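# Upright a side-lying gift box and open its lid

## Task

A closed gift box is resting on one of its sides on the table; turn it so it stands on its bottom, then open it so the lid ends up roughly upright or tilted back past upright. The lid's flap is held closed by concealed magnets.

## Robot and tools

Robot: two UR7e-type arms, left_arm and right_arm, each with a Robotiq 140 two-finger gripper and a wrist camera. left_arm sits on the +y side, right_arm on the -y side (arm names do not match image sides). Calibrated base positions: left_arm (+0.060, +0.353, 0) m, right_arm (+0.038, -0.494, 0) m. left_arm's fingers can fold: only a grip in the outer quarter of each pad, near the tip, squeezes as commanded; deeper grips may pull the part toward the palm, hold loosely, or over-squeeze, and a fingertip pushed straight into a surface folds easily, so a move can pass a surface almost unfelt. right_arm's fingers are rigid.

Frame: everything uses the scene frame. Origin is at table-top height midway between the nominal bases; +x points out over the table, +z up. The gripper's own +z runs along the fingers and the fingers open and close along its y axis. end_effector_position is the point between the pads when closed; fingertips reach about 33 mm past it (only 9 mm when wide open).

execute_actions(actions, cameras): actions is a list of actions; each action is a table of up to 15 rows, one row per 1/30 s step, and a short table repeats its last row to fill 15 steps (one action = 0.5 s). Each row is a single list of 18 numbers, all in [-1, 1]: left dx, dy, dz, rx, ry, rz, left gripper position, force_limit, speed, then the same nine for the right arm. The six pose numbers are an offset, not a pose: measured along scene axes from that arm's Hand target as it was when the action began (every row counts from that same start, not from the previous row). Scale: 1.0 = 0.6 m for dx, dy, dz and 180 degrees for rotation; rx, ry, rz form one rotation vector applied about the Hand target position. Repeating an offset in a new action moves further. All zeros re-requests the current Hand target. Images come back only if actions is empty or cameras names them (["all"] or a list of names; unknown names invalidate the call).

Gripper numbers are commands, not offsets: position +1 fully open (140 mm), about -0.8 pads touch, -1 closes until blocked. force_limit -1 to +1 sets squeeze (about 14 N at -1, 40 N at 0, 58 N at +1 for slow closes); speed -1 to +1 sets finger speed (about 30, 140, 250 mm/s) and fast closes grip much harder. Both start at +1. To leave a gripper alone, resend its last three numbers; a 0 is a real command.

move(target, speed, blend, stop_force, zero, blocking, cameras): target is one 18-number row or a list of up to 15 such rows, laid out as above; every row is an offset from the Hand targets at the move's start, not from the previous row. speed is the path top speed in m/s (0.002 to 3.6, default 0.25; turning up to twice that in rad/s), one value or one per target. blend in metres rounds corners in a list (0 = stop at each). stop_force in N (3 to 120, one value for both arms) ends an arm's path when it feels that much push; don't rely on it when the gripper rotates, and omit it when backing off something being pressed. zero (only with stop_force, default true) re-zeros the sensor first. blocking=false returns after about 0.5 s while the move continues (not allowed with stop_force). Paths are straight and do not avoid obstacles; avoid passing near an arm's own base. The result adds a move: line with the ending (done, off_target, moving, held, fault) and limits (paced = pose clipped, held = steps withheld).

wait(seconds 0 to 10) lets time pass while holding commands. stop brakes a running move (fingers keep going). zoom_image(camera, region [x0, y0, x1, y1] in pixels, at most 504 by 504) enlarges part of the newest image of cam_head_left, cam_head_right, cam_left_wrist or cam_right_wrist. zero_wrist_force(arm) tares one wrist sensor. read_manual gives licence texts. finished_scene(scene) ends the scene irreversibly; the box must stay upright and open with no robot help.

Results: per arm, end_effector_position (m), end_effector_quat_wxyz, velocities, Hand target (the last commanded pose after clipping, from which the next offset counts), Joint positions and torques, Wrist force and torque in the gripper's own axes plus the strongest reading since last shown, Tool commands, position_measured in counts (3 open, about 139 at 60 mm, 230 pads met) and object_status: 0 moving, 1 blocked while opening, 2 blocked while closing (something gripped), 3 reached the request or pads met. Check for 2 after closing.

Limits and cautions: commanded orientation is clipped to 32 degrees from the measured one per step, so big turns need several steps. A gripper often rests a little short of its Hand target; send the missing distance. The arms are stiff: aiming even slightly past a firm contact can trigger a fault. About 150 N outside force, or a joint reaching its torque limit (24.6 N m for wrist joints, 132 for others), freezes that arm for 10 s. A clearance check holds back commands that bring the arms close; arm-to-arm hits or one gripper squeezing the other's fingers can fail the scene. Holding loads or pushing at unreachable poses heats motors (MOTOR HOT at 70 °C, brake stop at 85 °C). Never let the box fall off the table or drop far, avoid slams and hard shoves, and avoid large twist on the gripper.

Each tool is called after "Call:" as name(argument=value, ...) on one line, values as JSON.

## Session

Call:
execute_actions(actions=[])

Scene clock: 0.00 s.
left_arm: end_effector_position=(+0.2949, -0.0059, +0.2088) position_measured=3 object_status=3 end_effector_quat_wxyz=(+0.110, +0.795, -0.594, +0.048) | right_arm: end_effector_position=(+0.5714, -0.4681, +0.1375) position_measured=3 object_status=3 end_effector_quat_wxyz=(+0.734, -0.337, -0.579, -0.109)
Joint positions: left_arm=[-1.192 -1.869 2.068 -1.971 -1.704 3.203] | right_arm=[-0.372 -0.287 0.486 -0.093 -1.279 0.349]
Joint velocities: within noise
Joint torques (N m): no reading
Wrist force (N): no reading
Wrist torque (N m): no reading
Wrist force, peak (N): no reading
Hand target: left_arm +0.2949, -0.0059, +0.2088; +0.110, +0.795, -0.594, +0.048 | right_arm +0.5714, -0.4681, +0.1375; +0.734, -0.337, -0.579, -0.109
Tool commands: left_gripper/position=+1.0 left_gripper/force_limit=+1.0 left_gripper/speed=+1.0 right_gripper/position=+1.0 right_gripper/force_limit=+1.0 right_gripper/speed=+1.0
camera_calibration:
cam_left_wrist: T_world_to_cam=[[-0.962608, -0.245423, 0.114685, 0.273348], [-0.232436, 0.965712, 0.115645, 0.0606299], [-0.139135, 0.0846635, -0.986648, 0.387366], [0, 0, 0, 1]] pos_world=[0.331116, -0.024261, 0.343833]
cam_right_wrist: T_world_to_cam=[[0.552424, 0.747886, -0.368095, 0.0921855], [-0.0381159, -0.418466, -0.907432, -0.0442721], [-0.832692, 0.515317, -0.202664, 0.889564], [0, 0, 0, 1]] pos_world=[0.688119, -0.545878, 0.174042]

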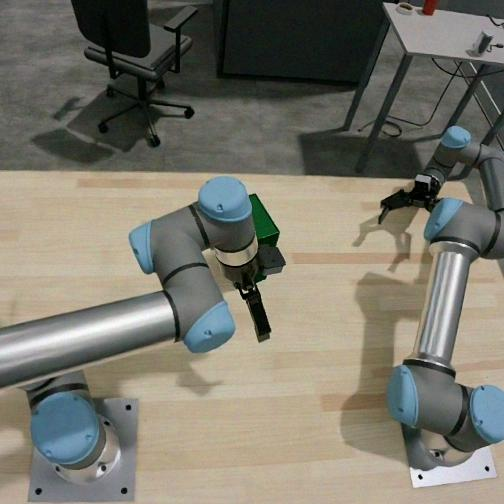

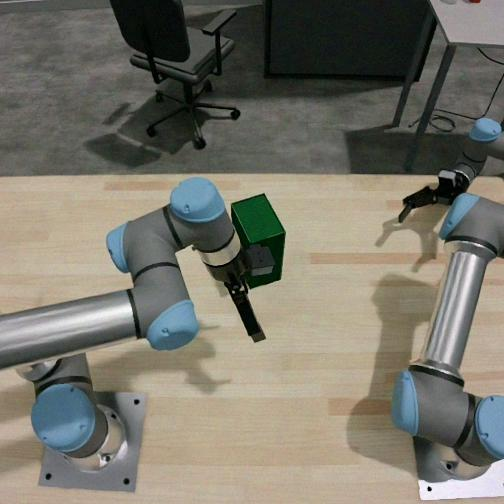

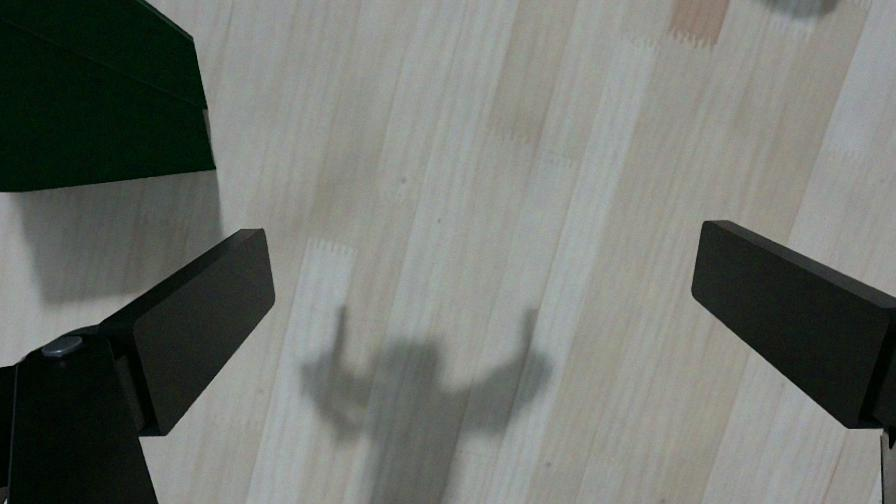

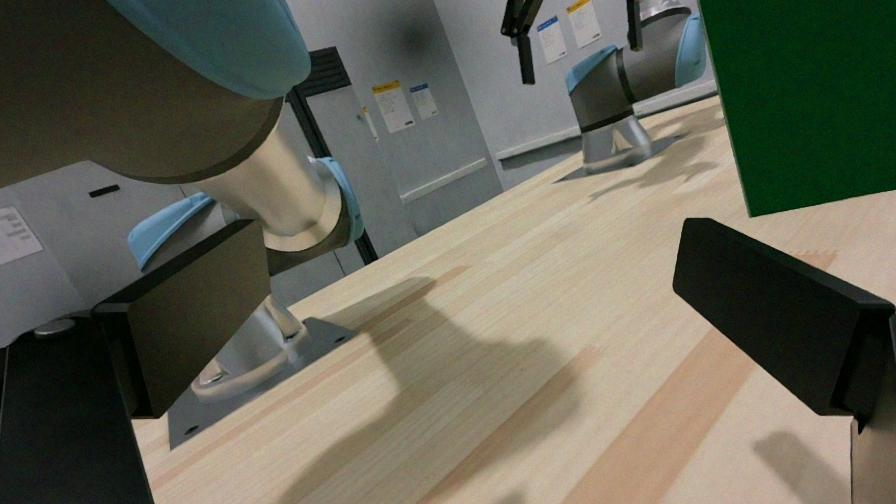

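Call:
zoom_image(camera="cam_head_right", region=[200, 180, 310, 300])

Call:
zoom_image(camera="cam_left_wrist", region=[0, 0, 250, 230])

Call:
zoom_image(camera="cam_right_wrist", region=[690, 0, 896, 230])

Scaled by 4.200 from the camera's 504x504 image, which has a finer 720x720 frame.

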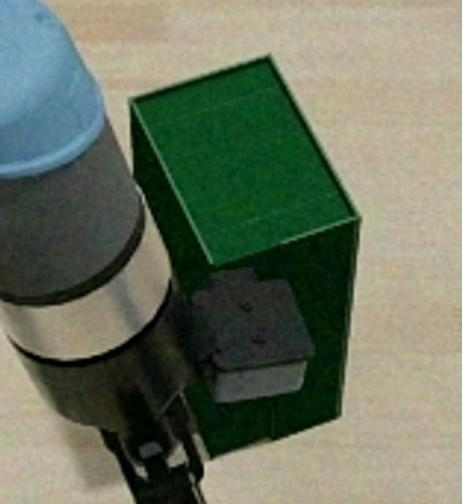

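Scaled by 2.016 from the camera's 896x504 image, which has a finer 1280x720 frame.

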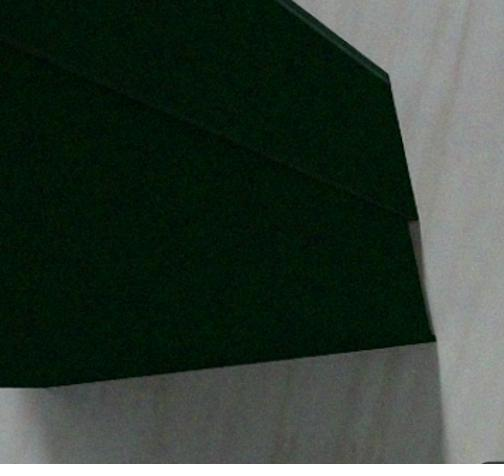

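Scaled by 2.191 from the camera's 896x504 image, which has a finer 1280x720 frame.

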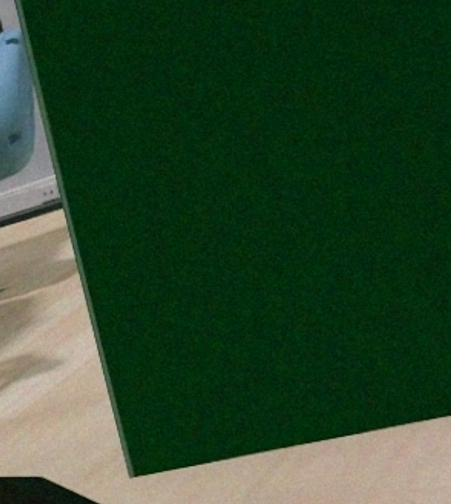

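Call:
move(target=[[0.238, 0.937, 0.12, 0, 0, 0.472, -1, 1, 1, -0.119, 0.28, 0.371, -0.081, -0.546, 0.251, 1, 0.2, -1],[0.238, 0.937, 0.12, 0, 0, 0.472, -1, 1, 1, -0.097, 0.7885, 0.3375, 0.525, -0.490, 0.647, 1, 0.2, -1]], speed=[0.4, 0.5], cameras=["all"])

Scene clock: 77.53 s.
left_arm: end_effector_position=(+0.4377, +0.5563, +0.2808) position_measured=236 object_status=3 end_effector_quat_wxyz=(+0.049, +0.988, +0.099, +0.110) | right_arm: end_effector_position=(+0.5131, +0.0050, +0.3400) position_measured=3 object_status=3 end_effector_quat_wxyz=(+0.001, +0.823, -0.568, +0.000)
Joint positions: left_arm=[0.295 -1.888 1.896 -1.779 -1.705 3.207] | right_arm=[0.626 -1.076 0.778 -1.271 -1.572 -1.317]
Joint torques (N m): left_arm=[7.08 -5.62 -32.69 -1.46 -2.59 2.24] | right_arm=[-9.38 -45.57 -27.44 -5.44 -1.82 -0.59]
Wrist force (N): left_arm=[-0.2 0.0 0.0] | right_arm=[0.8 -0.4 0.1]
Wrist torque (N m): left_arm=[0.00 0.03 0.01] | right_arm=[-0.44 -0.12 0.08]
Wrist force, peak (N): left_arm=[2.2 0.7 0.9] | right_arm=[-2.6 -0.6 -1.0]
Hand target: left_arm +0.4377, +0.5563, +0.2808; +0.049, +0.988, +0.099, +0.110 | right_arm +0.5132, +0.0050, +0.3400; +0.001, +0.823, -0.568, +0.000
Off the commanded pose: left_arm 0.000 m, 0 deg | right_arm 0.000 m, 0 deg.
move: done
camera_calibration:
cam_left_wrist: T_world_to_cam=[[0.159909, -0.980443, 0.114719, 0.458017], [-0.982395, -0.146693, 0.115674, 0.489575], [-0.096583, -0.131197, -0.98664, 0.532117], [0, 0, 0, 1]] pos_world=[0.459109, 0.590689, 0.415833]
cam_right_wrist: T_world_to_cam=[[-0.934895, -0.354906, 0.00354865, 0.487456], [-0.33502, 0.885724, 0.321332, 0.0633135], [-0.117186, 0.299223, -0.94696, 0.525226], [0, 0, 0, 1]] pos_world=[0.538481, -0.0402365, 0.475294]

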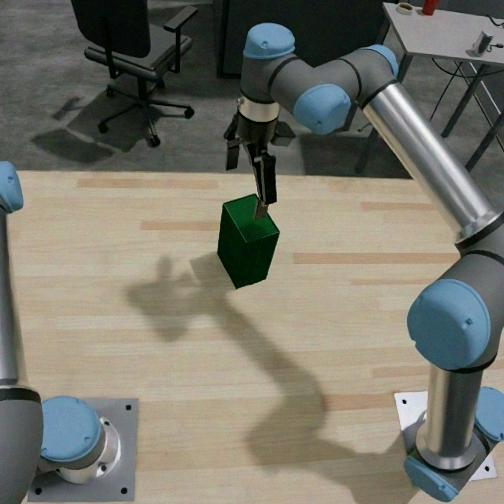

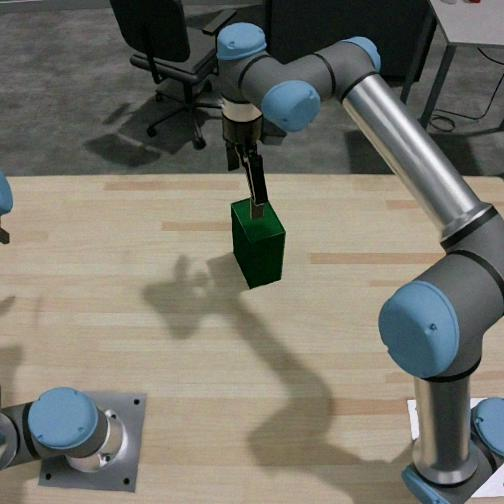

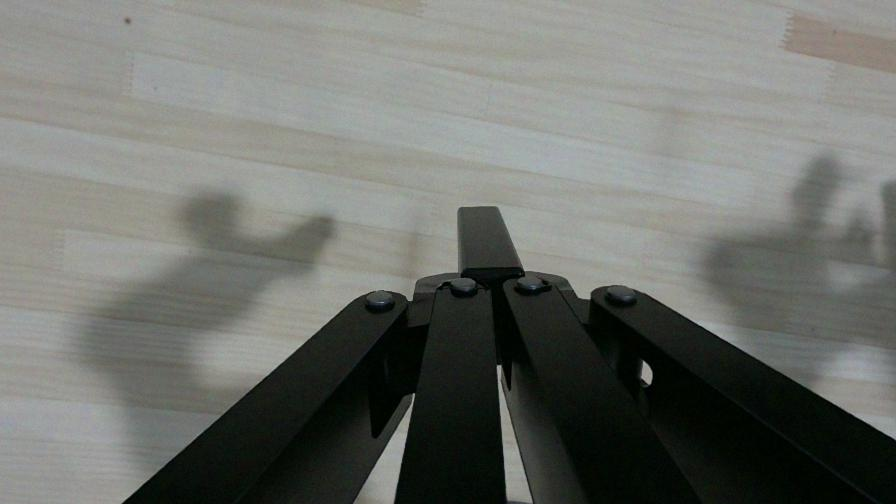

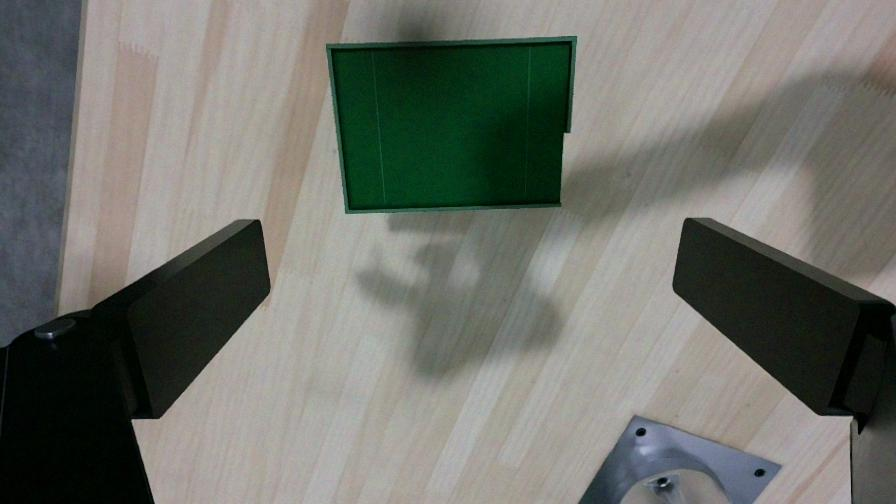

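Call:
move(target=[0, 0, 0, 0, 0, 0, -1, 1, 1, 0.0135, -0.0102, -0.145, 0, 0, 0.0106, 1, 0.2, -1], speed=0.2, cameras=["cam_right_wrist"])

Scene clock: 96.57 s.
left_arm: end_effector_position=(+0.4377, +0.5563, +0.2808) position_measured=236 object_status=3 end_effector_quat_wxyz=(+0.049, +0.988, +0.099, +0.110) | right_arm: end_effector_position=(+0.5214, -0.0012, +0.2532) position_measured=3 object_status=3 end_effector_quat_wxyz=(+0.001, +0.832, -0.555, +0.000)
Joint positions: left_arm=[0.295 -1.888 1.896 -1.779 -1.705 3.207] | right_arm=[0.611 -1.117 1.065 -1.517 -1.572 -1.365]
Joint torques (N m): left_arm=[6.39 -6.64 -33.51 -1.4 -2.53 2.26] | right_arm=[9.32 -41.37 -20.32 -3.87 1.34 0.9]
Wrist force (N): left_arm=[-0.1 -0.2 0.1] | right_arm=[0.7 -0.5 0.2]
Wrist torque (N m): left_arm=[-0.04 0.01 0.01] | right_arm=[-0.45 -0.13 0.14]
Wrist force, peak (N): left_arm=[-0.5 -0.3 0.1] | right_arm=[0.7 -0.5 3.0]
Hand target: left_arm +0.4377, +0.5563, +0.2808; +0.049, +0.988, +0.099, +0.110 | right_arm +0.5213, -0.0012, +0.2530; +0.001, +0.832, -0.555, +0.000
Off the commanded pose: left_arm 0.000 m, 0 deg | right_arm 0.000 m, 0 deg.
move: done
camera_calibration:
cam_right_wrist: T_world_to_cam=[[-0.922595, -0.385756, 0.00328611, 0.486779], [-0.364319, 0.874062, 0.321385, 0.114681], [-0.126848, 0.295311, -0.946943, 0.450872], [0, 0, 0, 1]] pos_world=[0.548073, -0.0456073, 0.388493]
Images, in order (width x height): cam_right_wrist 896x504.

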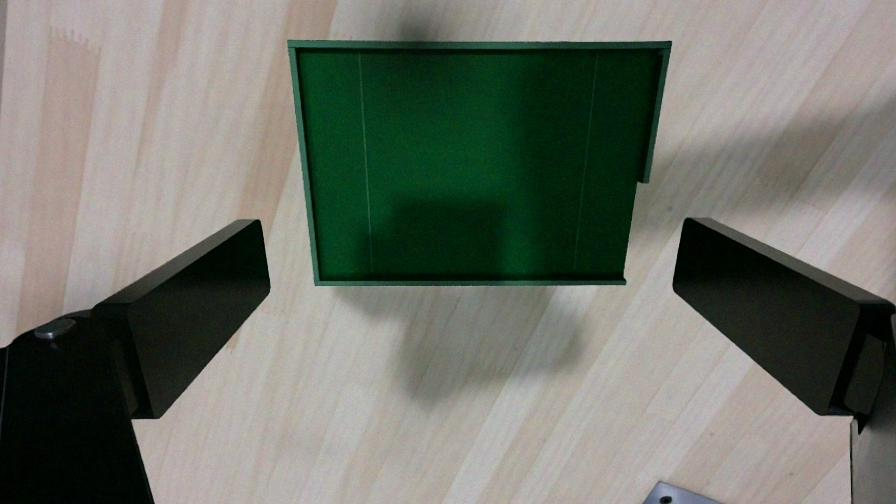

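Call:
move(target=[0, 0, 0, 0, 0, 0, -1, 1, 1, 0, 0, -0.115, 0, 0, 0, 1, 0.3, -1], speed=0.08, stop_force=6)

Call:
move(target=[0, 0, 0, 0, 0, 0, -1, 1, 1, 0, 0, 0, 0, 0, 0, -1, 0.3, -1], cameras=["cam_right_wrist", "cam_head_left"])

Scene clock: 107.40 s.
left_arm: end_effector_position=(+0.4377, +0.5563, +0.2808) position_measured=236 object_status=3 end_effector_quat_wxyz=(+0.049, +0.988, +0.099, +0.110) | right_arm: end_effector_position=(+0.5213, -0.0012, +0.1840) position_measured=3 object_status=3 end_effector_quat_wxyz=(+0.001, +0.832, -0.555, +0.000)
Joint positions: left_arm=[0.295 -1.888 1.896 -1.779 -1.705 3.207] | right_arm=[0.611 -1.11 1.232 -1.691 -1.572 -1.365]
Joint torques (N m): left_arm=[6.02 -6.7 -32.18 -1.47 -2.48 2.14] | right_arm=[1.77 -52.22 -27 -2.92 1.36 0.92]
Wrist force (N): left_arm=[-0.1 -0.1 -0.1] | right_arm=[0.8 -0.5 0.4]
Wrist torque (N m): left_arm=[-0.01 0.00 0.01] | right_arm=[-0.45 -0.15 0.16]
Wrist force, peak (N): left_arm=[-0.3 -0.5 0.0] | right_arm=[0.7 -0.4 1.6]
Hand target: left_arm +0.4377, +0.5563, +0.2808; +0.049, +0.988, +0.099, +0.110 | right_arm +0.5213, -0.0012, +0.1840; +0.001, +0.832, -0.555, +0.000
Off the commanded pose: left_arm 0.000 m, 0 deg | right_arm 0.000 m, 0 deg.
move: done

Scene clock: 108.53 s.
left_arm: end_effector_position=(+0.4377, +0.5563, +0.2808) position_measured=236 object_status=3 end_effector_quat_wxyz=(+0.049, +0.988, +0.099, +0.110) | right_arm: end_effector_position=(+0.5213, -0.0011, +0.1841) position_measured=33 object_status=0 end_effector_quat_wxyz=(+0.001, +0.832, -0.555, +0.000)
Joint positions: left_arm=[0.295 -1.888 1.896 -1.779 -1.705 3.207] | right_arm=[0.611 -1.11 1.232 -1.691 -1.572 -1.365]
Joint torques (N m): left_arm=[7.19 -5.51 -32.9 -1.4 -2.43 2.24] | right_arm=[-5 -41.74 -17.05 -5.08 1.42 0.73]
Wrist force (N): left_arm=[-0.1 -0.1 0.2] | right_arm=[1.2 2.9 -12.0]
Wrist torque (N m): left_arm=[-0.02 0.01 0.01] | right_arm=[-0.17 -0.06 0.31]
Wrist force, peak (N): left_arm=[-0.4 -0.3 0.0] | right_arm=[1.1 2.8 -12.2]
Hand target: left_arm +0.4377, +0.5563, +0.2808; +0.049, +0.988, +0.099, +0.110 | right_arm +0.5213, -0.0012, +0.1840; +0.001, +0.832, -0.555, +0.000
Off the commanded pose: left_arm 0.000 m, 0 deg | right_arm 0.000 m, 0 deg.
move: done
camera_calibration:
cam_right_wrist: T_world_to_cam=[[-0.922497, -0.38599, 0.00333423, 0.486965], [-0.364532, 0.87399, 0.321339, 0.13693], [-0.126948, 0.295218, -0.946958, 0.385464], [0, 0, 0, 1]] pos_world=[0.548073, -0.0455077, 0.319393]
Images, in order (width x height): cam_head_left 504x504, cam_right_wrist 896x504.

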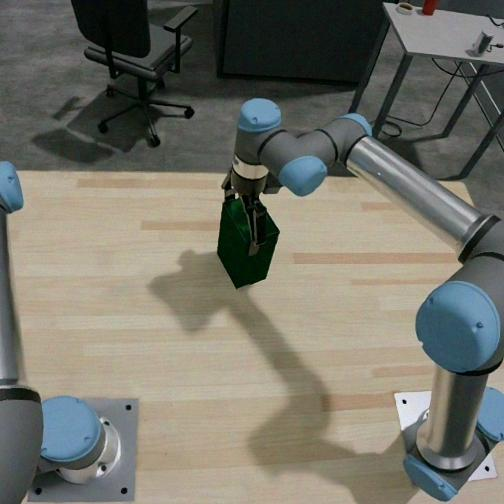

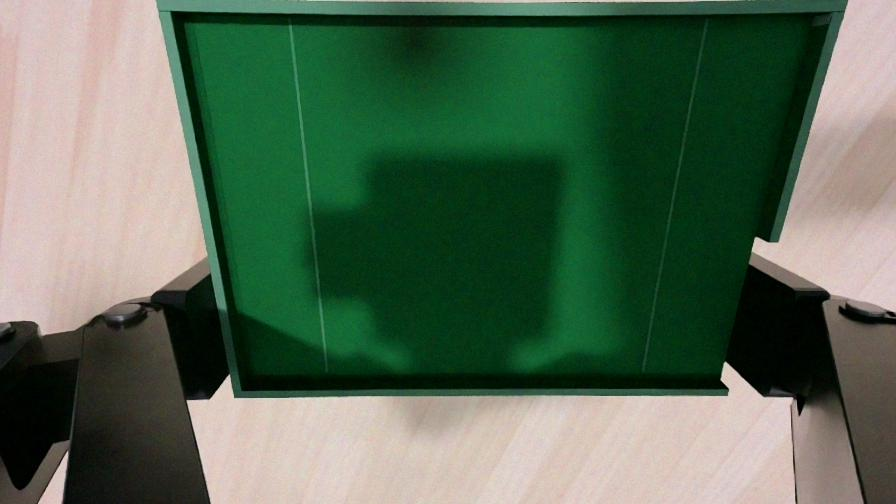

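Call:
move(target=[[0, 0, 0, 0, 0, 0, -1, 1, 1, 0, 0, 0.05, 0, 0, 0, -1, 0.3, -1],[0.27, -0.427, 0.115, 0.134, -0.2025, -0.349, -1, 1, 1, 0.131, -0.165, 0.05, 0, 0, -0.421, -1, 0.3, -1],[0.062, -0.81, -0.10, 0.267, -0.405, -0.698, -1, 1, 1, 0.131, -0.165, 0.003, 0, 0, -0.421, -1, 0.3, -1]], speed=[0.06, 0.35, 0.3], cameras=["all"])

Scene clock: 128.73 s.
left_arm: end_effector_position=(+0.4749, +0.0703, +0.2208) position_measured=236 object_status=3 end_effector_quat_wxyz=(+0.157, -0.274, +0.822, -0.475) | right_arm: end_effector_position=(+0.5999, -0.1002, +0.1858) position_measured=33 object_status=2 end_effector_quat_wxyz=(-0.001, -0.316, +0.949, +0.001)
Joint positions: left_arm=[-0.775 -1.788 2.61 -3.435 -1.691 4.779] | right_arm=[0.425 -1.122 1.245 -1.692 -1.569 -0.228]
Joint torques (N m): left_arm=[1.73 -10.13 -26.98 -2.27 1.53 1.36] | right_arm=[10.17 -42.75 -37.23 -0.84 -1.63 0.57]
Wrist force (N): left_arm=[-1.1 -0.2 0.0] | right_arm=[0.7 -0.4 3.0]
Wrist torque (N m): left_arm=[0.27 0.08 0.05] | right_arm=[-0.46 -0.18 0.20]
Wrist force, peak (N): left_arm=[-0.5 -2.7 -1.3] | right_arm=[1.1 3.2 -12.5]
Hand target: left_arm +0.4749, +0.0703, +0.2208; +0.157, -0.274, +0.822, -0.475 | right_arm +0.5999, -0.1002, +0.1858; -0.001, -0.316, +0.949, +0.001
Off the commanded pose: left_arm 0.000 m, 0 deg | right_arm 0.000 m, 0 deg.
move: done
camera_calibration:
cam_left_wrist: T_world_to_cam=[[-0.281622, 0.416175, -0.864574, 0.310203], [0.597405, 0.781149, 0.181422, -0.368215], [0.750864, -0.465408, -0.468613, -0.0806802], [0, 0, 0, 1]] pos_world=[0.367913, 0.120983, 0.297188]
cam_right_wrist: T_world_to_cam=[[-0.600673, 0.799487, 0.00344743, 0.446934], [0.757767, 0.567942, 0.321296, -0.452381], [0.254914, 0.195606, -0.946973, 0.187108], [0, 0, 0, 1]] pos_world=[0.563564, -0.136991, 0.320994]

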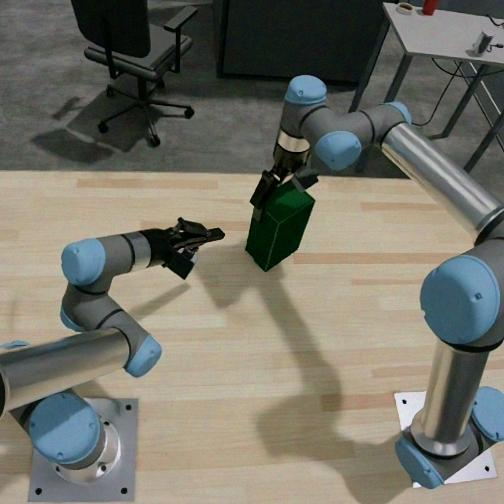

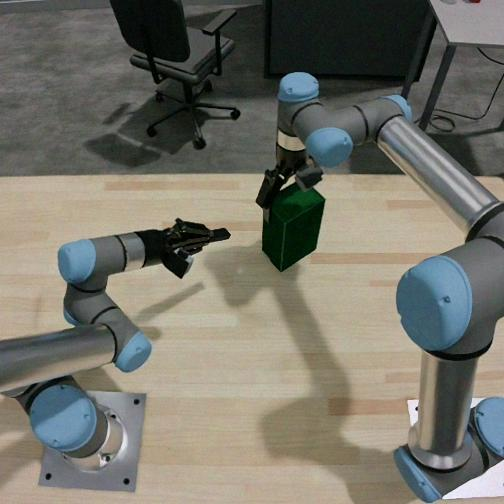

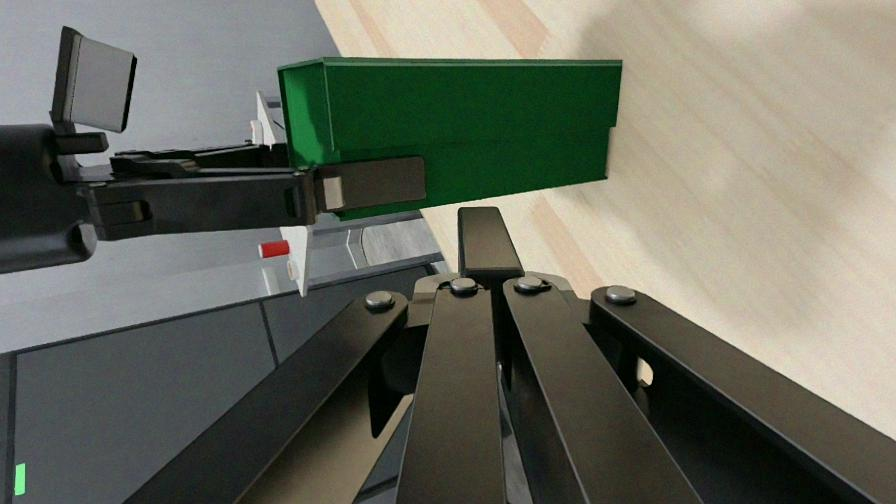

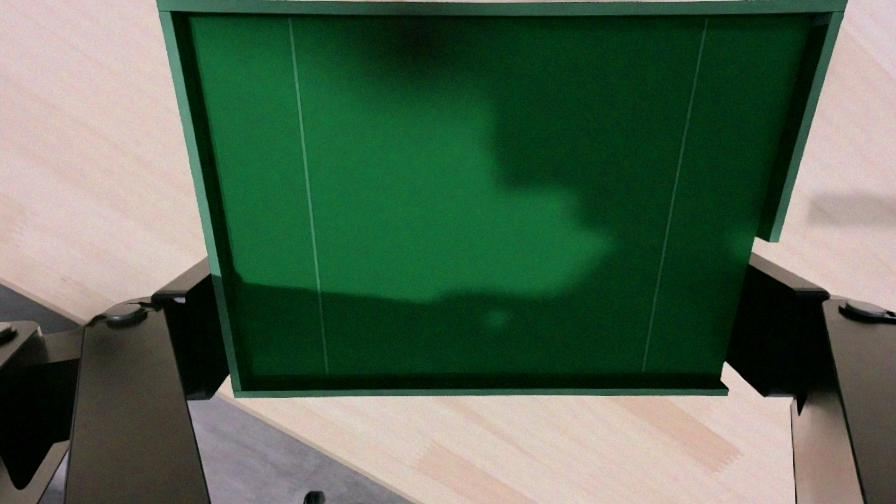

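Call:
zoom_image(camera="cam_left_wrist", region=[420, 40, 640, 210])

Scaled by 2.291 from the camera's 896x504 image, which has a finer 1280x720 frame.

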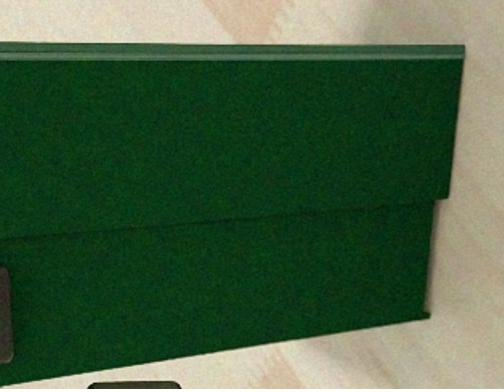

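Call:
move(target=[[-0.0162, -0.0122, -0.1767, 0, 0, 0, -1, 1, 1, 0, 0, 0, 0, 0, 0, -1, 0.3, -1],[0.0738, -0.1322, -0.1767, 0, 0, 0, -1, 1, 1, 0, 0, 0, 0, 0, 0, -1, 0.3, -1]], speed=0.18, blend=[0.02, 0])

Call:
move(target=[0.035, -0.0467, 0, 0, 0, 0, -1, 1, 1, 0, 0, 0, 0, 0, 0, -1, 0.3, -1], speed=0.025, stop_force=5, cameras=["cam_left_wrist"])

Scene clock: 144.90 s.
left_arm: end_effector_position=(+0.5191, -0.0090, +0.1148) position_measured=236 object_status=3 end_effector_quat_wxyz=(+0.157, -0.274, +0.822, -0.475) | right_arm: end_effector_position=(+0.5999, -0.1002, +0.1858) position_measured=33 object_status=2 end_effector_quat_wxyz=(-0.001, -0.316, +0.949, +0.001)
Joint positions: left_arm=[-0.854 -1.219 2.513 -3.911 -1.623 4.74] | right_arm=[0.425 -1.122 1.245 -1.692 -1.569 -0.228]
Joint torques (N m): left_arm=[9.05 -27.64 -16.54 -5.03 -2.29 2.2] | right_arm=[8.26 -48.86 -37.45 -0.36 -0.54 -0.19]
Wrist force (N): left_arm=[-1.2 -0.3 -0.2] | right_arm=[0.5 -0.7 2.4]
Wrist torque (N m): left_arm=[0.26 0.09 0.07] | right_arm=[-0.51 -0.13 0.20]
Wrist force, peak (N): left_arm=[-1.5 -2.6 -1.2] | right_arm=[0.7 -0.5 3.2]
Hand target: left_arm +0.5192, -0.0090, +0.1148; +0.157, -0.274, +0.822, -0.475 | right_arm +0.5999, -0.1002, +0.1858; -0.001, -0.316, +0.949, +0.001
Off the commanded pose: left_arm 0.000 m, 0 deg | right_arm 0.000 m, 0 deg.
move: done

Scene clock: 147.13 s.
left_arm: end_effector_position=(+0.5342, -0.0291, +0.1148) position_measured=236 object_status=3 end_effector_quat_wxyz=(+0.157, -0.274, +0.822, -0.475) | right_arm: end_effector_position=(+0.5999, -0.1002, +0.1858) position_measured=33 object_status=2 end_effector_quat_wxyz=(-0.001, -0.316, +0.949, +0.001)
Joint positions: left_arm=[-0.858 -1.191 2.449 -3.875 -1.619 4.738] | right_arm=[0.425 -1.122 1.245 -1.692 -1.569 -0.228]
Joint torques (N m): left_arm=[5.86 -37.44 -19.25 -5.11 -1.55 2.01] | right_arm=[8.34 -48.74 -29.9 -0.45 0.21 -0.32]
Wrist force (N): left_arm=[-1.6 1.1 -4.4] | right_arm=[1.1 -5.1 3.3]
Wrist torque (N m): left_arm=[0.23 0.13 0.09] | right_arm=[-0.11 -0.14 0.09]
Wrist force, peak (N): left_arm=[-0.2 3.7 -12.5] | right_arm=[-0.2 -13.7 3.6]
Hand target: left_arm +0.5342, -0.0291, +0.1148; +0.157, -0.274, +0.822, -0.475 (not the last commanded pose) | right_arm +0.5999, -0.1002, +0.1858; -0.001, -0.316, +0.949, +0.001
Off the commanded pose: left_arm 0.010 m, 0 deg | right_arm 0.000 m, 0 deg.
move: contact (left_arm)
camera_calibration:
cam_left_wrist: T_world_to_cam=[[-0.281413, 0.416326, -0.864569, 0.276533], [0.597459, 0.781057, 0.181642, -0.306827], [0.750899, -0.465428, -0.468537, -0.22117], [0, 0, 0, 1]] pos_world=[0.427213, 0.0215825, 0.191188]
Images, in order (width x height): cam_left_wrist 896x504.

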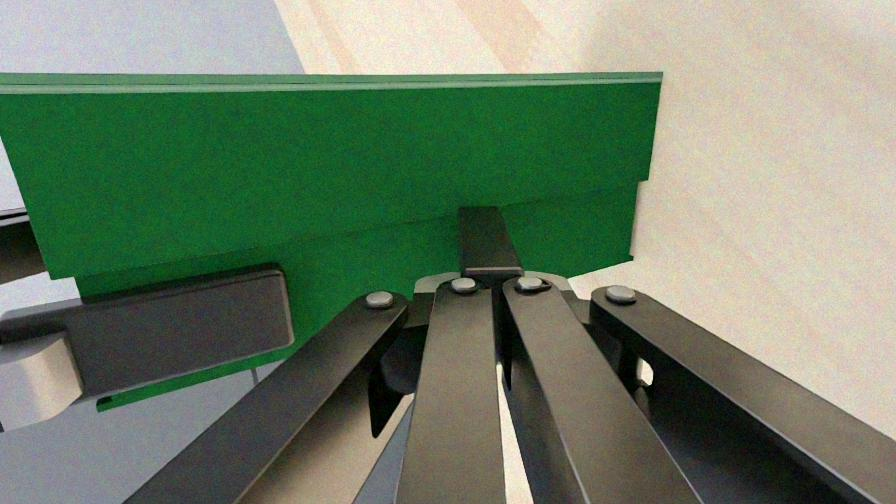

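Call:
move(target=[[-0.006, 0.008, 0, 0, 0, 0, -1, 1, 1, 0, 0, 0, 0, 0, 0, -1, 0.3, -1],[0.0007, 0.013, 0, 0, 0, 0, -1, 1, 1, 0, 0, 0, 0, 0, 0, -1, 0.3, -1]], speed=0.05)

Call:
move(target=[0.016, -0.0213, 0, 0, 0, 0, -1, 1, 1, 0, 0, 0, 0, 0, 0, -1, 0.3, -1], speed=0.02, stop_force=5, cameras=["cam_left_wrist"])

Scene clock: 158.80 s.
left_arm: end_effector_position=(+0.5347, -0.0213, +0.1147) position_measured=236 object_status=3 end_effector_quat_wxyz=(+0.157, -0.274, +0.822, -0.475) | right_arm: end_effector_position=(+0.5999, -0.1002, +0.1858) position_measured=33 object_status=2 end_effector_quat_wxyz=(-0.001, -0.316, +0.949, +0.001)
Joint positions: left_arm=[-0.841 -1.195 2.458 -3.879 -1.633 4.746] | right_arm=[0.425 -1.122 1.245 -1.692 -1.569 -0.228]
Joint torques (N m): left_arm=[-9.12 -33.19 -3.96 -5.57 1.69 -2.1] | right_arm=[6.37 -46.62 -22.53 -0.58 0.24 -0.84]
Wrist force (N): left_arm=[-1.1 -0.4 0.0] | right_arm=[1.2 -1.2 1.5]
Wrist torque (N m): left_arm=[0.26 0.07 0.00] | right_arm=[-0.58 -0.27 0.20]
Wrist force, peak (N): left_arm=[-1.6 0.4 -4.9] | right_arm=[1.0 -5.3 3.8]
Hand target: left_arm +0.5347, -0.0213, +0.1148; +0.157, -0.274, +0.822, -0.475 | right_arm +0.5999, -0.1002, +0.1858; -0.001, -0.316, +0.949, +0.001
Off the commanded pose: left_arm 0.000 m, 0 deg | right_arm 0.000 m, 0 deg.
move: done

Scene clock: 160.27 s.
left_arm: end_effector_position=(+0.5395, -0.0277, +0.1148) position_measured=236 object_status=3 end_effector_quat_wxyz=(+0.157, -0.274, +0.822, -0.475) | right_arm: end_effector_position=(+0.5999, -0.1002, +0.1858) position_measured=33 object_status=2 end_effector_quat_wxyz=(-0.001, -0.316, +0.949, +0.001)
Joint positions: left_arm=[-0.843 -1.187 2.438 -3.868 -1.632 4.745] | right_arm=[0.425 -1.122 1.245 -1.692 -1.569 -0.228]
Joint torques (N m): left_arm=[6.19 -38.21 -18.62 -6.75 -2.08 2.37] | right_arm=[5.8 -46.48 -23.92 -0.63 -0.29 -0.8]
Wrist force (N): left_arm=[-1.9 1.6 -2.8] | right_arm=[2.1 -4.5 2.0]
Wrist torque (N m): left_arm=[0.21 0.13 0.08] | right_arm=[-0.37 -0.31 0.14]
Wrist force, peak (N): left_arm=[-0.3 4.8 -13.1] | right_arm=[0.2 -15.8 4.3]
Hand target: left_arm +0.5395, -0.0277, +0.1148; +0.157, -0.274, +0.822, -0.475 (not the last commanded pose) | right_arm +0.5999, -0.1002, +0.1858; -0.001, -0.316, +0.949, +0.001
Off the commanded pose: left_arm 0.008 m, 0 deg | right_arm 0.000 m, 0 deg.
move: contact (left_arm)
camera_calibration:
cam_left_wrist: T_world_to_cam=[[-0.281413, 0.416326, -0.864569, 0.277414], [0.597459, 0.781057, 0.181642, -0.311027], [0.750899, -0.465428, -0.468537, -0.224423], [0, 0, 0, 1]] pos_world=[0.432413, 0.0229825, 0.191188]
Images, in order (width x height): cam_left_wrist 896x504.

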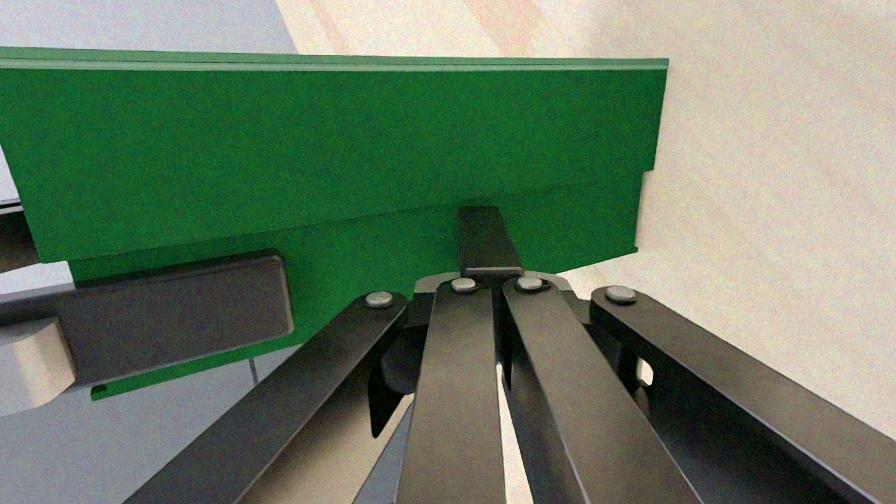

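Call:
move(target=[-0.0333, -0.025, 0, 0, 0, 0, -1, 1, 1, 0, 0, 0, 0, 0, 0, -1, 0.3, -1], speed=0.03, stop_force=30, cameras=["cam_left_wrist", "cam_right_wrist"])

Scene clock: 165.40 s.
left_arm: end_effector_position=(+0.5195, -0.0427, +0.1148) position_measured=236 object_status=3 end_effector_quat_wxyz=(+0.157, -0.274, +0.822, -0.475) | right_arm: end_effector_position=(+0.5999, -0.1002, +0.1858) position_measured=33 object_status=2 end_effector_quat_wxyz=(-0.001, -0.316, +0.949, +0.001)
Joint positions: left_arm=[-0.92 -1.199 2.466 -3.885 -1.566 4.707] | right_arm=[0.425 -1.122 1.245 -1.692 -1.569 -0.228]
Joint torques (N m): left_arm=[7.64 -20.56 -21.24 -2.31 -1.96 2.48] | right_arm=[3.98 -45.27 -27.73 -2.93 0.72 -0.74]
Wrist force (N): left_arm=[-1.1 2.8 -3.7] | right_arm=[1.2 -6.3 2.0]
Wrist torque (N m): left_arm=[0.15 0.10 0.04] | right_arm=[-0.40 -0.30 0.08]
Wrist force, peak (N): left_arm=[-8.9 0.0 -4.5] | right_arm=[8.3 -5.2 5.1]
Hand target: left_arm +0.5195, -0.0427, +0.1148; +0.157, -0.274, +0.822, -0.475 | right_arm +0.5999, -0.1002, +0.1858; -0.001, -0.316, +0.949, +0.001
Off the commanded pose: left_arm 0.000 m, 0 deg | right_arm 0.000 m, 0 deg.
move: done
camera_calibration:
cam_left_wrist: T_world_to_cam=[[-0.281413, 0.416326, -0.864569, 0.27803], [0.597459, 0.781057, 0.181642, -0.287362], [0.750899, -0.465428, -0.468537, -0.216386], [0, 0, 0, 1]] pos_world=[0.412413, 0.00798251, 0.191188]
cam_right_wrist: T_world_to_cam=[[-0.600658, 0.799499, 0.0033914, 0.446944], [0.757739, 0.567921, 0.321399, -0.452434], [0.255032, 0.195621, -0.946938, 0.187127], [0, 0, 0, 1]] pos_world=[0.563564, -0.136991, 0.321094]
Images, in order (width x height): cam_left_wrist 896x504, cam_right_wrist 896x504.

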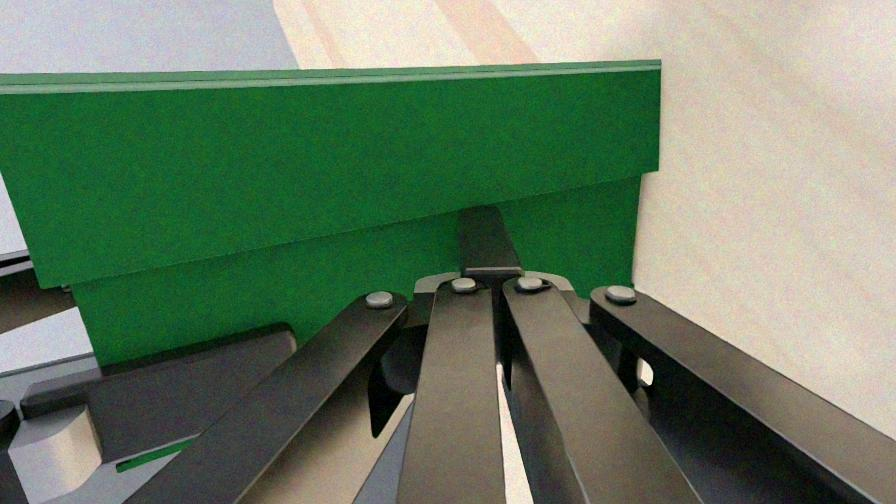

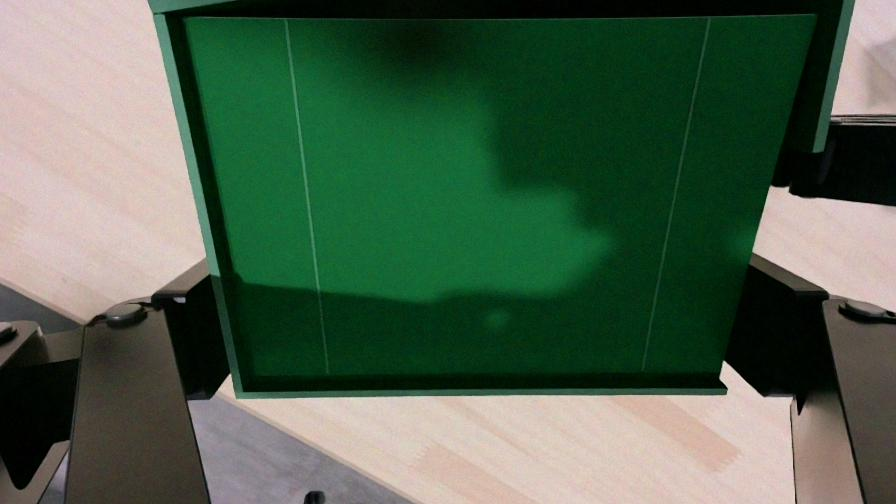

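Call:
move(target=[[-0.0853, -0.0577, 0, 0, 0, 0, -1, 1, 1, 0, 0, 0, 0, 0, 0, -1, 0.3, -1],[-0.095, -0.1837, 0, 0, 0, 0, -1, 1, 1, 0, 0, 0, 0, 0, 0, -1, 0.3, -1],[-0.1017, -0.272, 0, 0, 0, 0, -1, 1, 1, 0, 0, 0, 0, 0, 0, -1, 0.3, -1]], speed=0.06, blend=[0.01, 0.01, 0], cameras=["cam_left_wrist", "cam_right_wrist", "cam_head_right"])

Scene clock: 186.83 s.
left_arm: end_effector_position=(+0.4584, -0.2060, +0.1147) position_measured=236 object_status=3 end_effector_quat_wxyz=(+0.157, -0.274, +0.822, -0.474) end_effector_velocity=(-0.001, +0.001, +0.001) end_effector_angular_velocity=(-0.003, +0.000, -0.003) | right_arm: end_effector_position=(+0.5999, -0.1002, +0.1858) position_measured=33 object_status=2 end_effector_quat_wxyz=(-0.001, -0.316, +0.949, +0.001)
Joint positions: left_arm=[-1.276 -1.119 2.278 -3.746 -1.259 4.523] | right_arm=[0.425 -1.122 1.245 -1.692 -1.569 -0.228]
Joint velocities: left_arm=[0.001 -0.003 0.004 -0.005 -0.003 0.002] | right_arm=[within noise]
Joint torques (N m): left_arm=[8.67 -42.78 -3.66 -6.56 -1.77 2.14] | right_arm=[1.06 -43.25 -34.07 -5.64 1.47 -0.91]
Wrist force (N): left_arm=[-1.1 -0.8 -0.1] | right_arm=[1.4 -1.7 1.8]
Wrist torque (N m): left_arm=[0.16 0.07 0.07] | right_arm=[-0.73 -0.35 0.20]
Wrist force, peak (N): left_arm=[-2.9 1.8 -3.9] | right_arm=[1.4 -6.4 2.1]
Hand target: left_arm +0.4585, -0.2059, +0.1148; +0.157, -0.274, +0.822, -0.475 | right_arm +0.5999, -0.1002, +0.1858; -0.001, -0.316, +0.949, +0.001
Off the commanded pose: left_arm 0.000 m, 0 deg | right_arm 0.000 m, 0 deg.
move: done
camera_calibration:
cam_left_wrist: T_world_to_cam=[[-0.281597, 0.416457, -0.864446, 0.328824], [0.597372, 0.781107, 0.18171, -0.123328], [0.750899, -0.465227, -0.468737, -0.246565], [0, 0, 0, 1]] pos_world=[0.351414, -0.155317, 0.191086]
cam_right_wrist: T_world_to_cam=[[-0.600673, 0.799487, 0.00344743, 0.446873], [0.757767, 0.567942, 0.321296, -0.452338], [0.254914, 0.195606, -0.946973, 0.187228], [0, 0, 0, 1]] pos_world=[0.563464, -0.136991, 0.321094]
Images, in order (width x height): cam_head_right 504x504, cam_left_wrist 896x504, cam_right_wrist 896x504.

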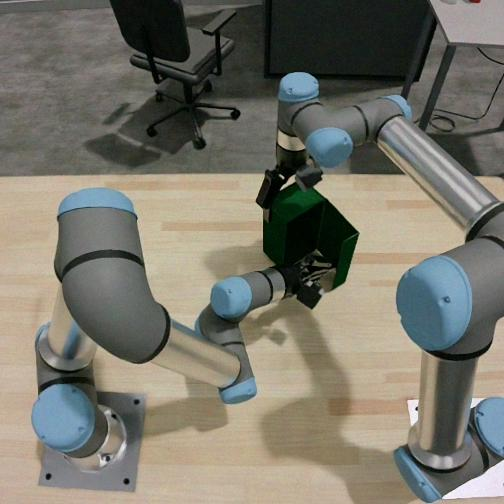

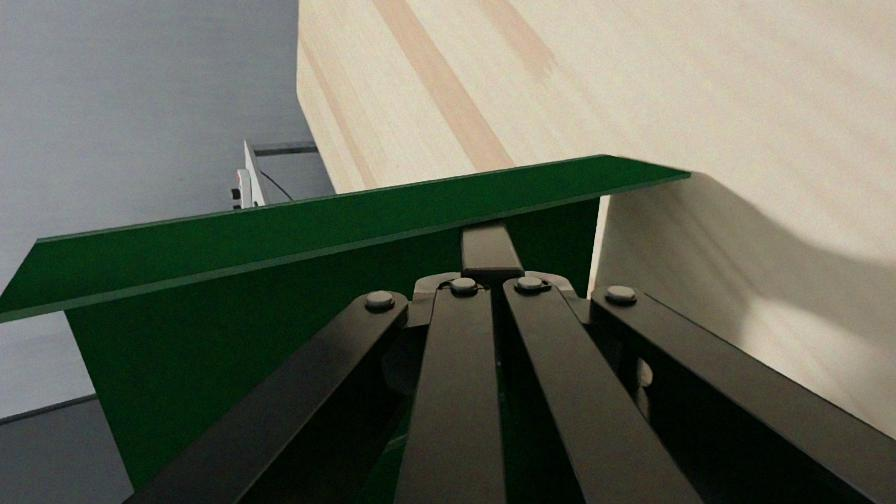

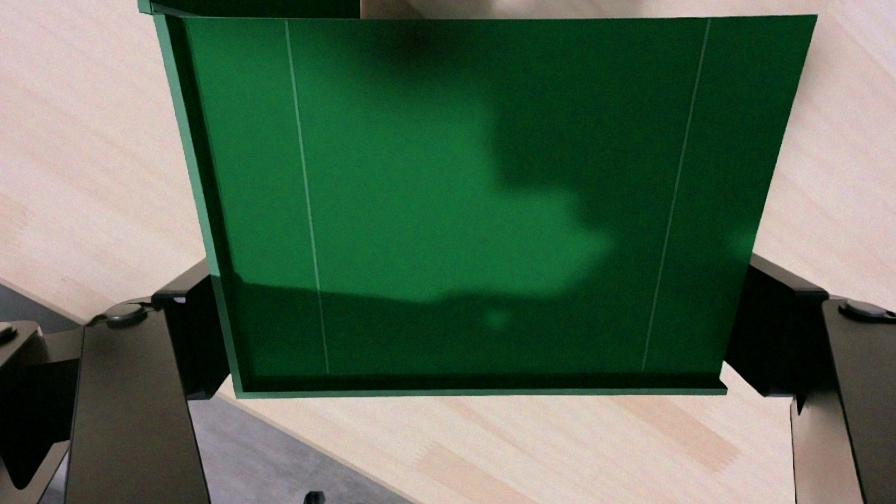

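Call:
move(target=[[0.0857, -0.092, 0, 0, 0, 0, -1, 1, 1, 0, 0, 0, 0, 0, 0, -1, 0.3, -1],[-0.114, 0.175, 0, 0, 0, 0, -1, 1, 1, 0, 0, 0, 0, 0, 0, -1, 0.3, -1],[-0.014, 0.443, 0.275, 0, 0, 0, -1, 1, 1, 0, 0, 0, 0, 0, 0, -1, 0.3, -1],[-0.014, 0.76, 0.358, 0, 0, 0, -1, 1, 1, 0, 0, 0, 0, 0, 0, -1, 0.3, -1]], speed=[0.06, 0.15, 0.3, 0.3], blend=[0, 0.03, 0.05, 0])

Call:
move(target=[[0, 0, 0, 0, 0, 0, -1, 1, 1, 0, 0, 0, 0, 0, 0, 1, 0.3, -1]], cameras=["cam_right_wrist", "cam_left_wrist"])

Scene clock: 208.97 s.
left_arm: end_effector_position=(+0.4501, +0.2501, +0.3296) position_measured=236 object_status=3 end_effector_quat_wxyz=(+0.157, -0.274, +0.822, -0.475) | right_arm: end_effector_position=(+0.5999, -0.1002, +0.1858) position_measured=33 object_status=2 end_effector_quat_wxyz=(-0.001, -0.316, +0.949, +0.001)
Joint positions: left_arm=[-0.075 -2.123 2.419 -2.725 -2.271 5.218] | right_arm=[0.425 -1.122 1.245 -1.692 -1.569 -0.228]
Joint torques (N m): left_arm=[7.83 -3.81 -21.58 -3.12 -3.29 2.03] | right_arm=[-1.34 -41.26 -36.97 -5.06 1.12 -0.79]
Wrist force (N): left_arm=[-1.0 -0.5 -0.2] | right_arm=[1.5 -1.6 1.8]
Wrist torque (N m): left_arm=[0.23 0.03 0.06] | right_arm=[-0.73 -0.37 0.20]
Wrist force, peak (N): left_arm=[-3.1 0.0 -3.0] | right_arm=[1.6 -1.4 3.2]
Hand target: left_arm +0.4501, +0.2501, +0.3296; +0.157, -0.274, +0.822, -0.475 | right_arm +0.5999, -0.1002, +0.1858; -0.001, -0.316, +0.949, +0.001
Off the commanded pose: left_arm 0.000 m, 0 deg | right_arm 0.000 m, 0 deg.
move: done

Scene clock: 209.87 s.
left_arm: end_effector_position=(+0.4501, +0.2501, +0.3296) position_measured=236 object_status=3 end_effector_quat_wxyz=(+0.157, -0.274, +0.822, -0.475) | right_arm: end_effector_position=(+0.5999, -0.1002, +0.1858) position_measured=3 object_status=0 end_effector_quat_wxyz=(-0.001, -0.316, +0.949, +0.001)
Joint positions: left_arm=[-0.075 -2.123 2.419 -2.725 -2.271 5.218] | right_arm=[0.425 -1.122 1.245 -1.692 -1.569 -0.228]
Joint torques (N m): left_arm=[8.58 -5.34 -30.94 -1.3 -3.24 2.39] | right_arm=[-2.14 -41.09 -32.21 -5.05 0.7 -0.87]
Wrist force (N): left_arm=[-1.1 -0.5 -0.1] | right_arm=[1.6 -1.5 0.3]
Wrist torque (N m): left_arm=[0.21 0.06 0.04] | right_arm=[-0.66 -0.30 0.20]
Wrist force, peak (N): left_arm=[-1.0 -0.7 -0.1] | right_arm=[1.5 -1.2 3.2]
Hand target: left_arm +0.4501, +0.2501, +0.3296; +0.157, -0.274, +0.822, -0.475 | right_arm +0.5999, -0.1002, +0.1858; -0.001, -0.316, +0.949, +0.001
Off the commanded pose: left_arm 0.000 m, 0 deg | right_arm 0.000 m, 0 deg.
move: done
camera_calibration:
cam_left_wrist: T_world_to_cam=[[-0.281413, 0.416326, -0.864569, 0.322309], [0.597459, 0.781057, 0.181642, -0.513608], [0.750899, -0.465428, -0.468537, 0.0726451], [0, 0, 0, 1]] pos_world=[0.343013, 0.300783, 0.405988]
cam_right_wrist: T_world_to_cam=[[-0.600673, 0.799487, 0.00344827, 0.446933], [0.757758, 0.567936, 0.321328, -0.45242], [0.254939, 0.195626, -0.946962, 0.187188], [0, 0, 0, 1]] pos_world=[0.563564, -0.136991, 0.321094]
Images, in order (width x height): cam_left_wrist 896x504, cam_right_wrist 896x504.

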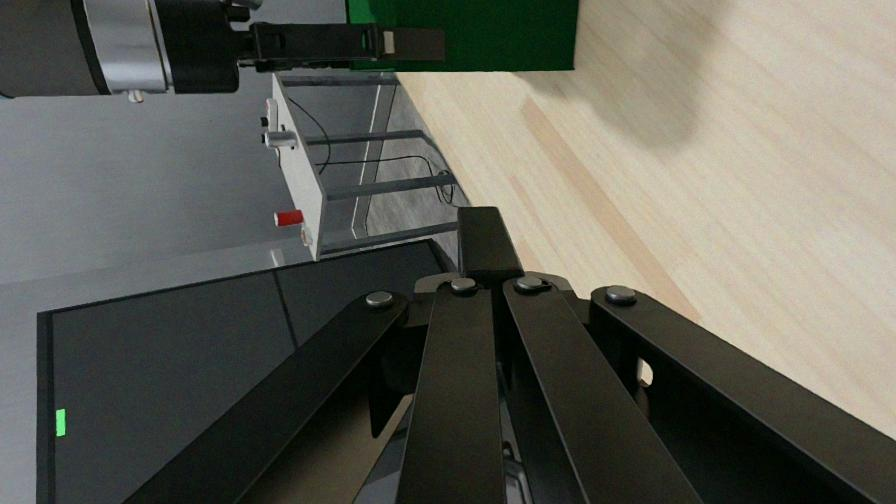

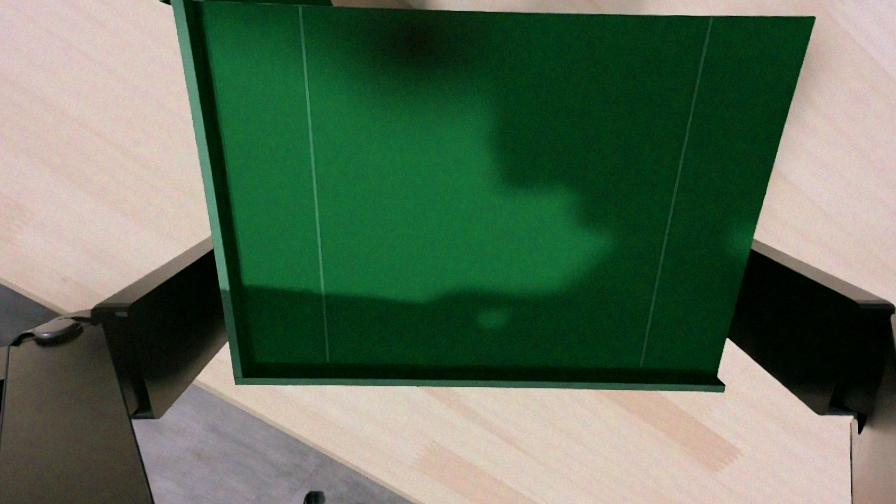

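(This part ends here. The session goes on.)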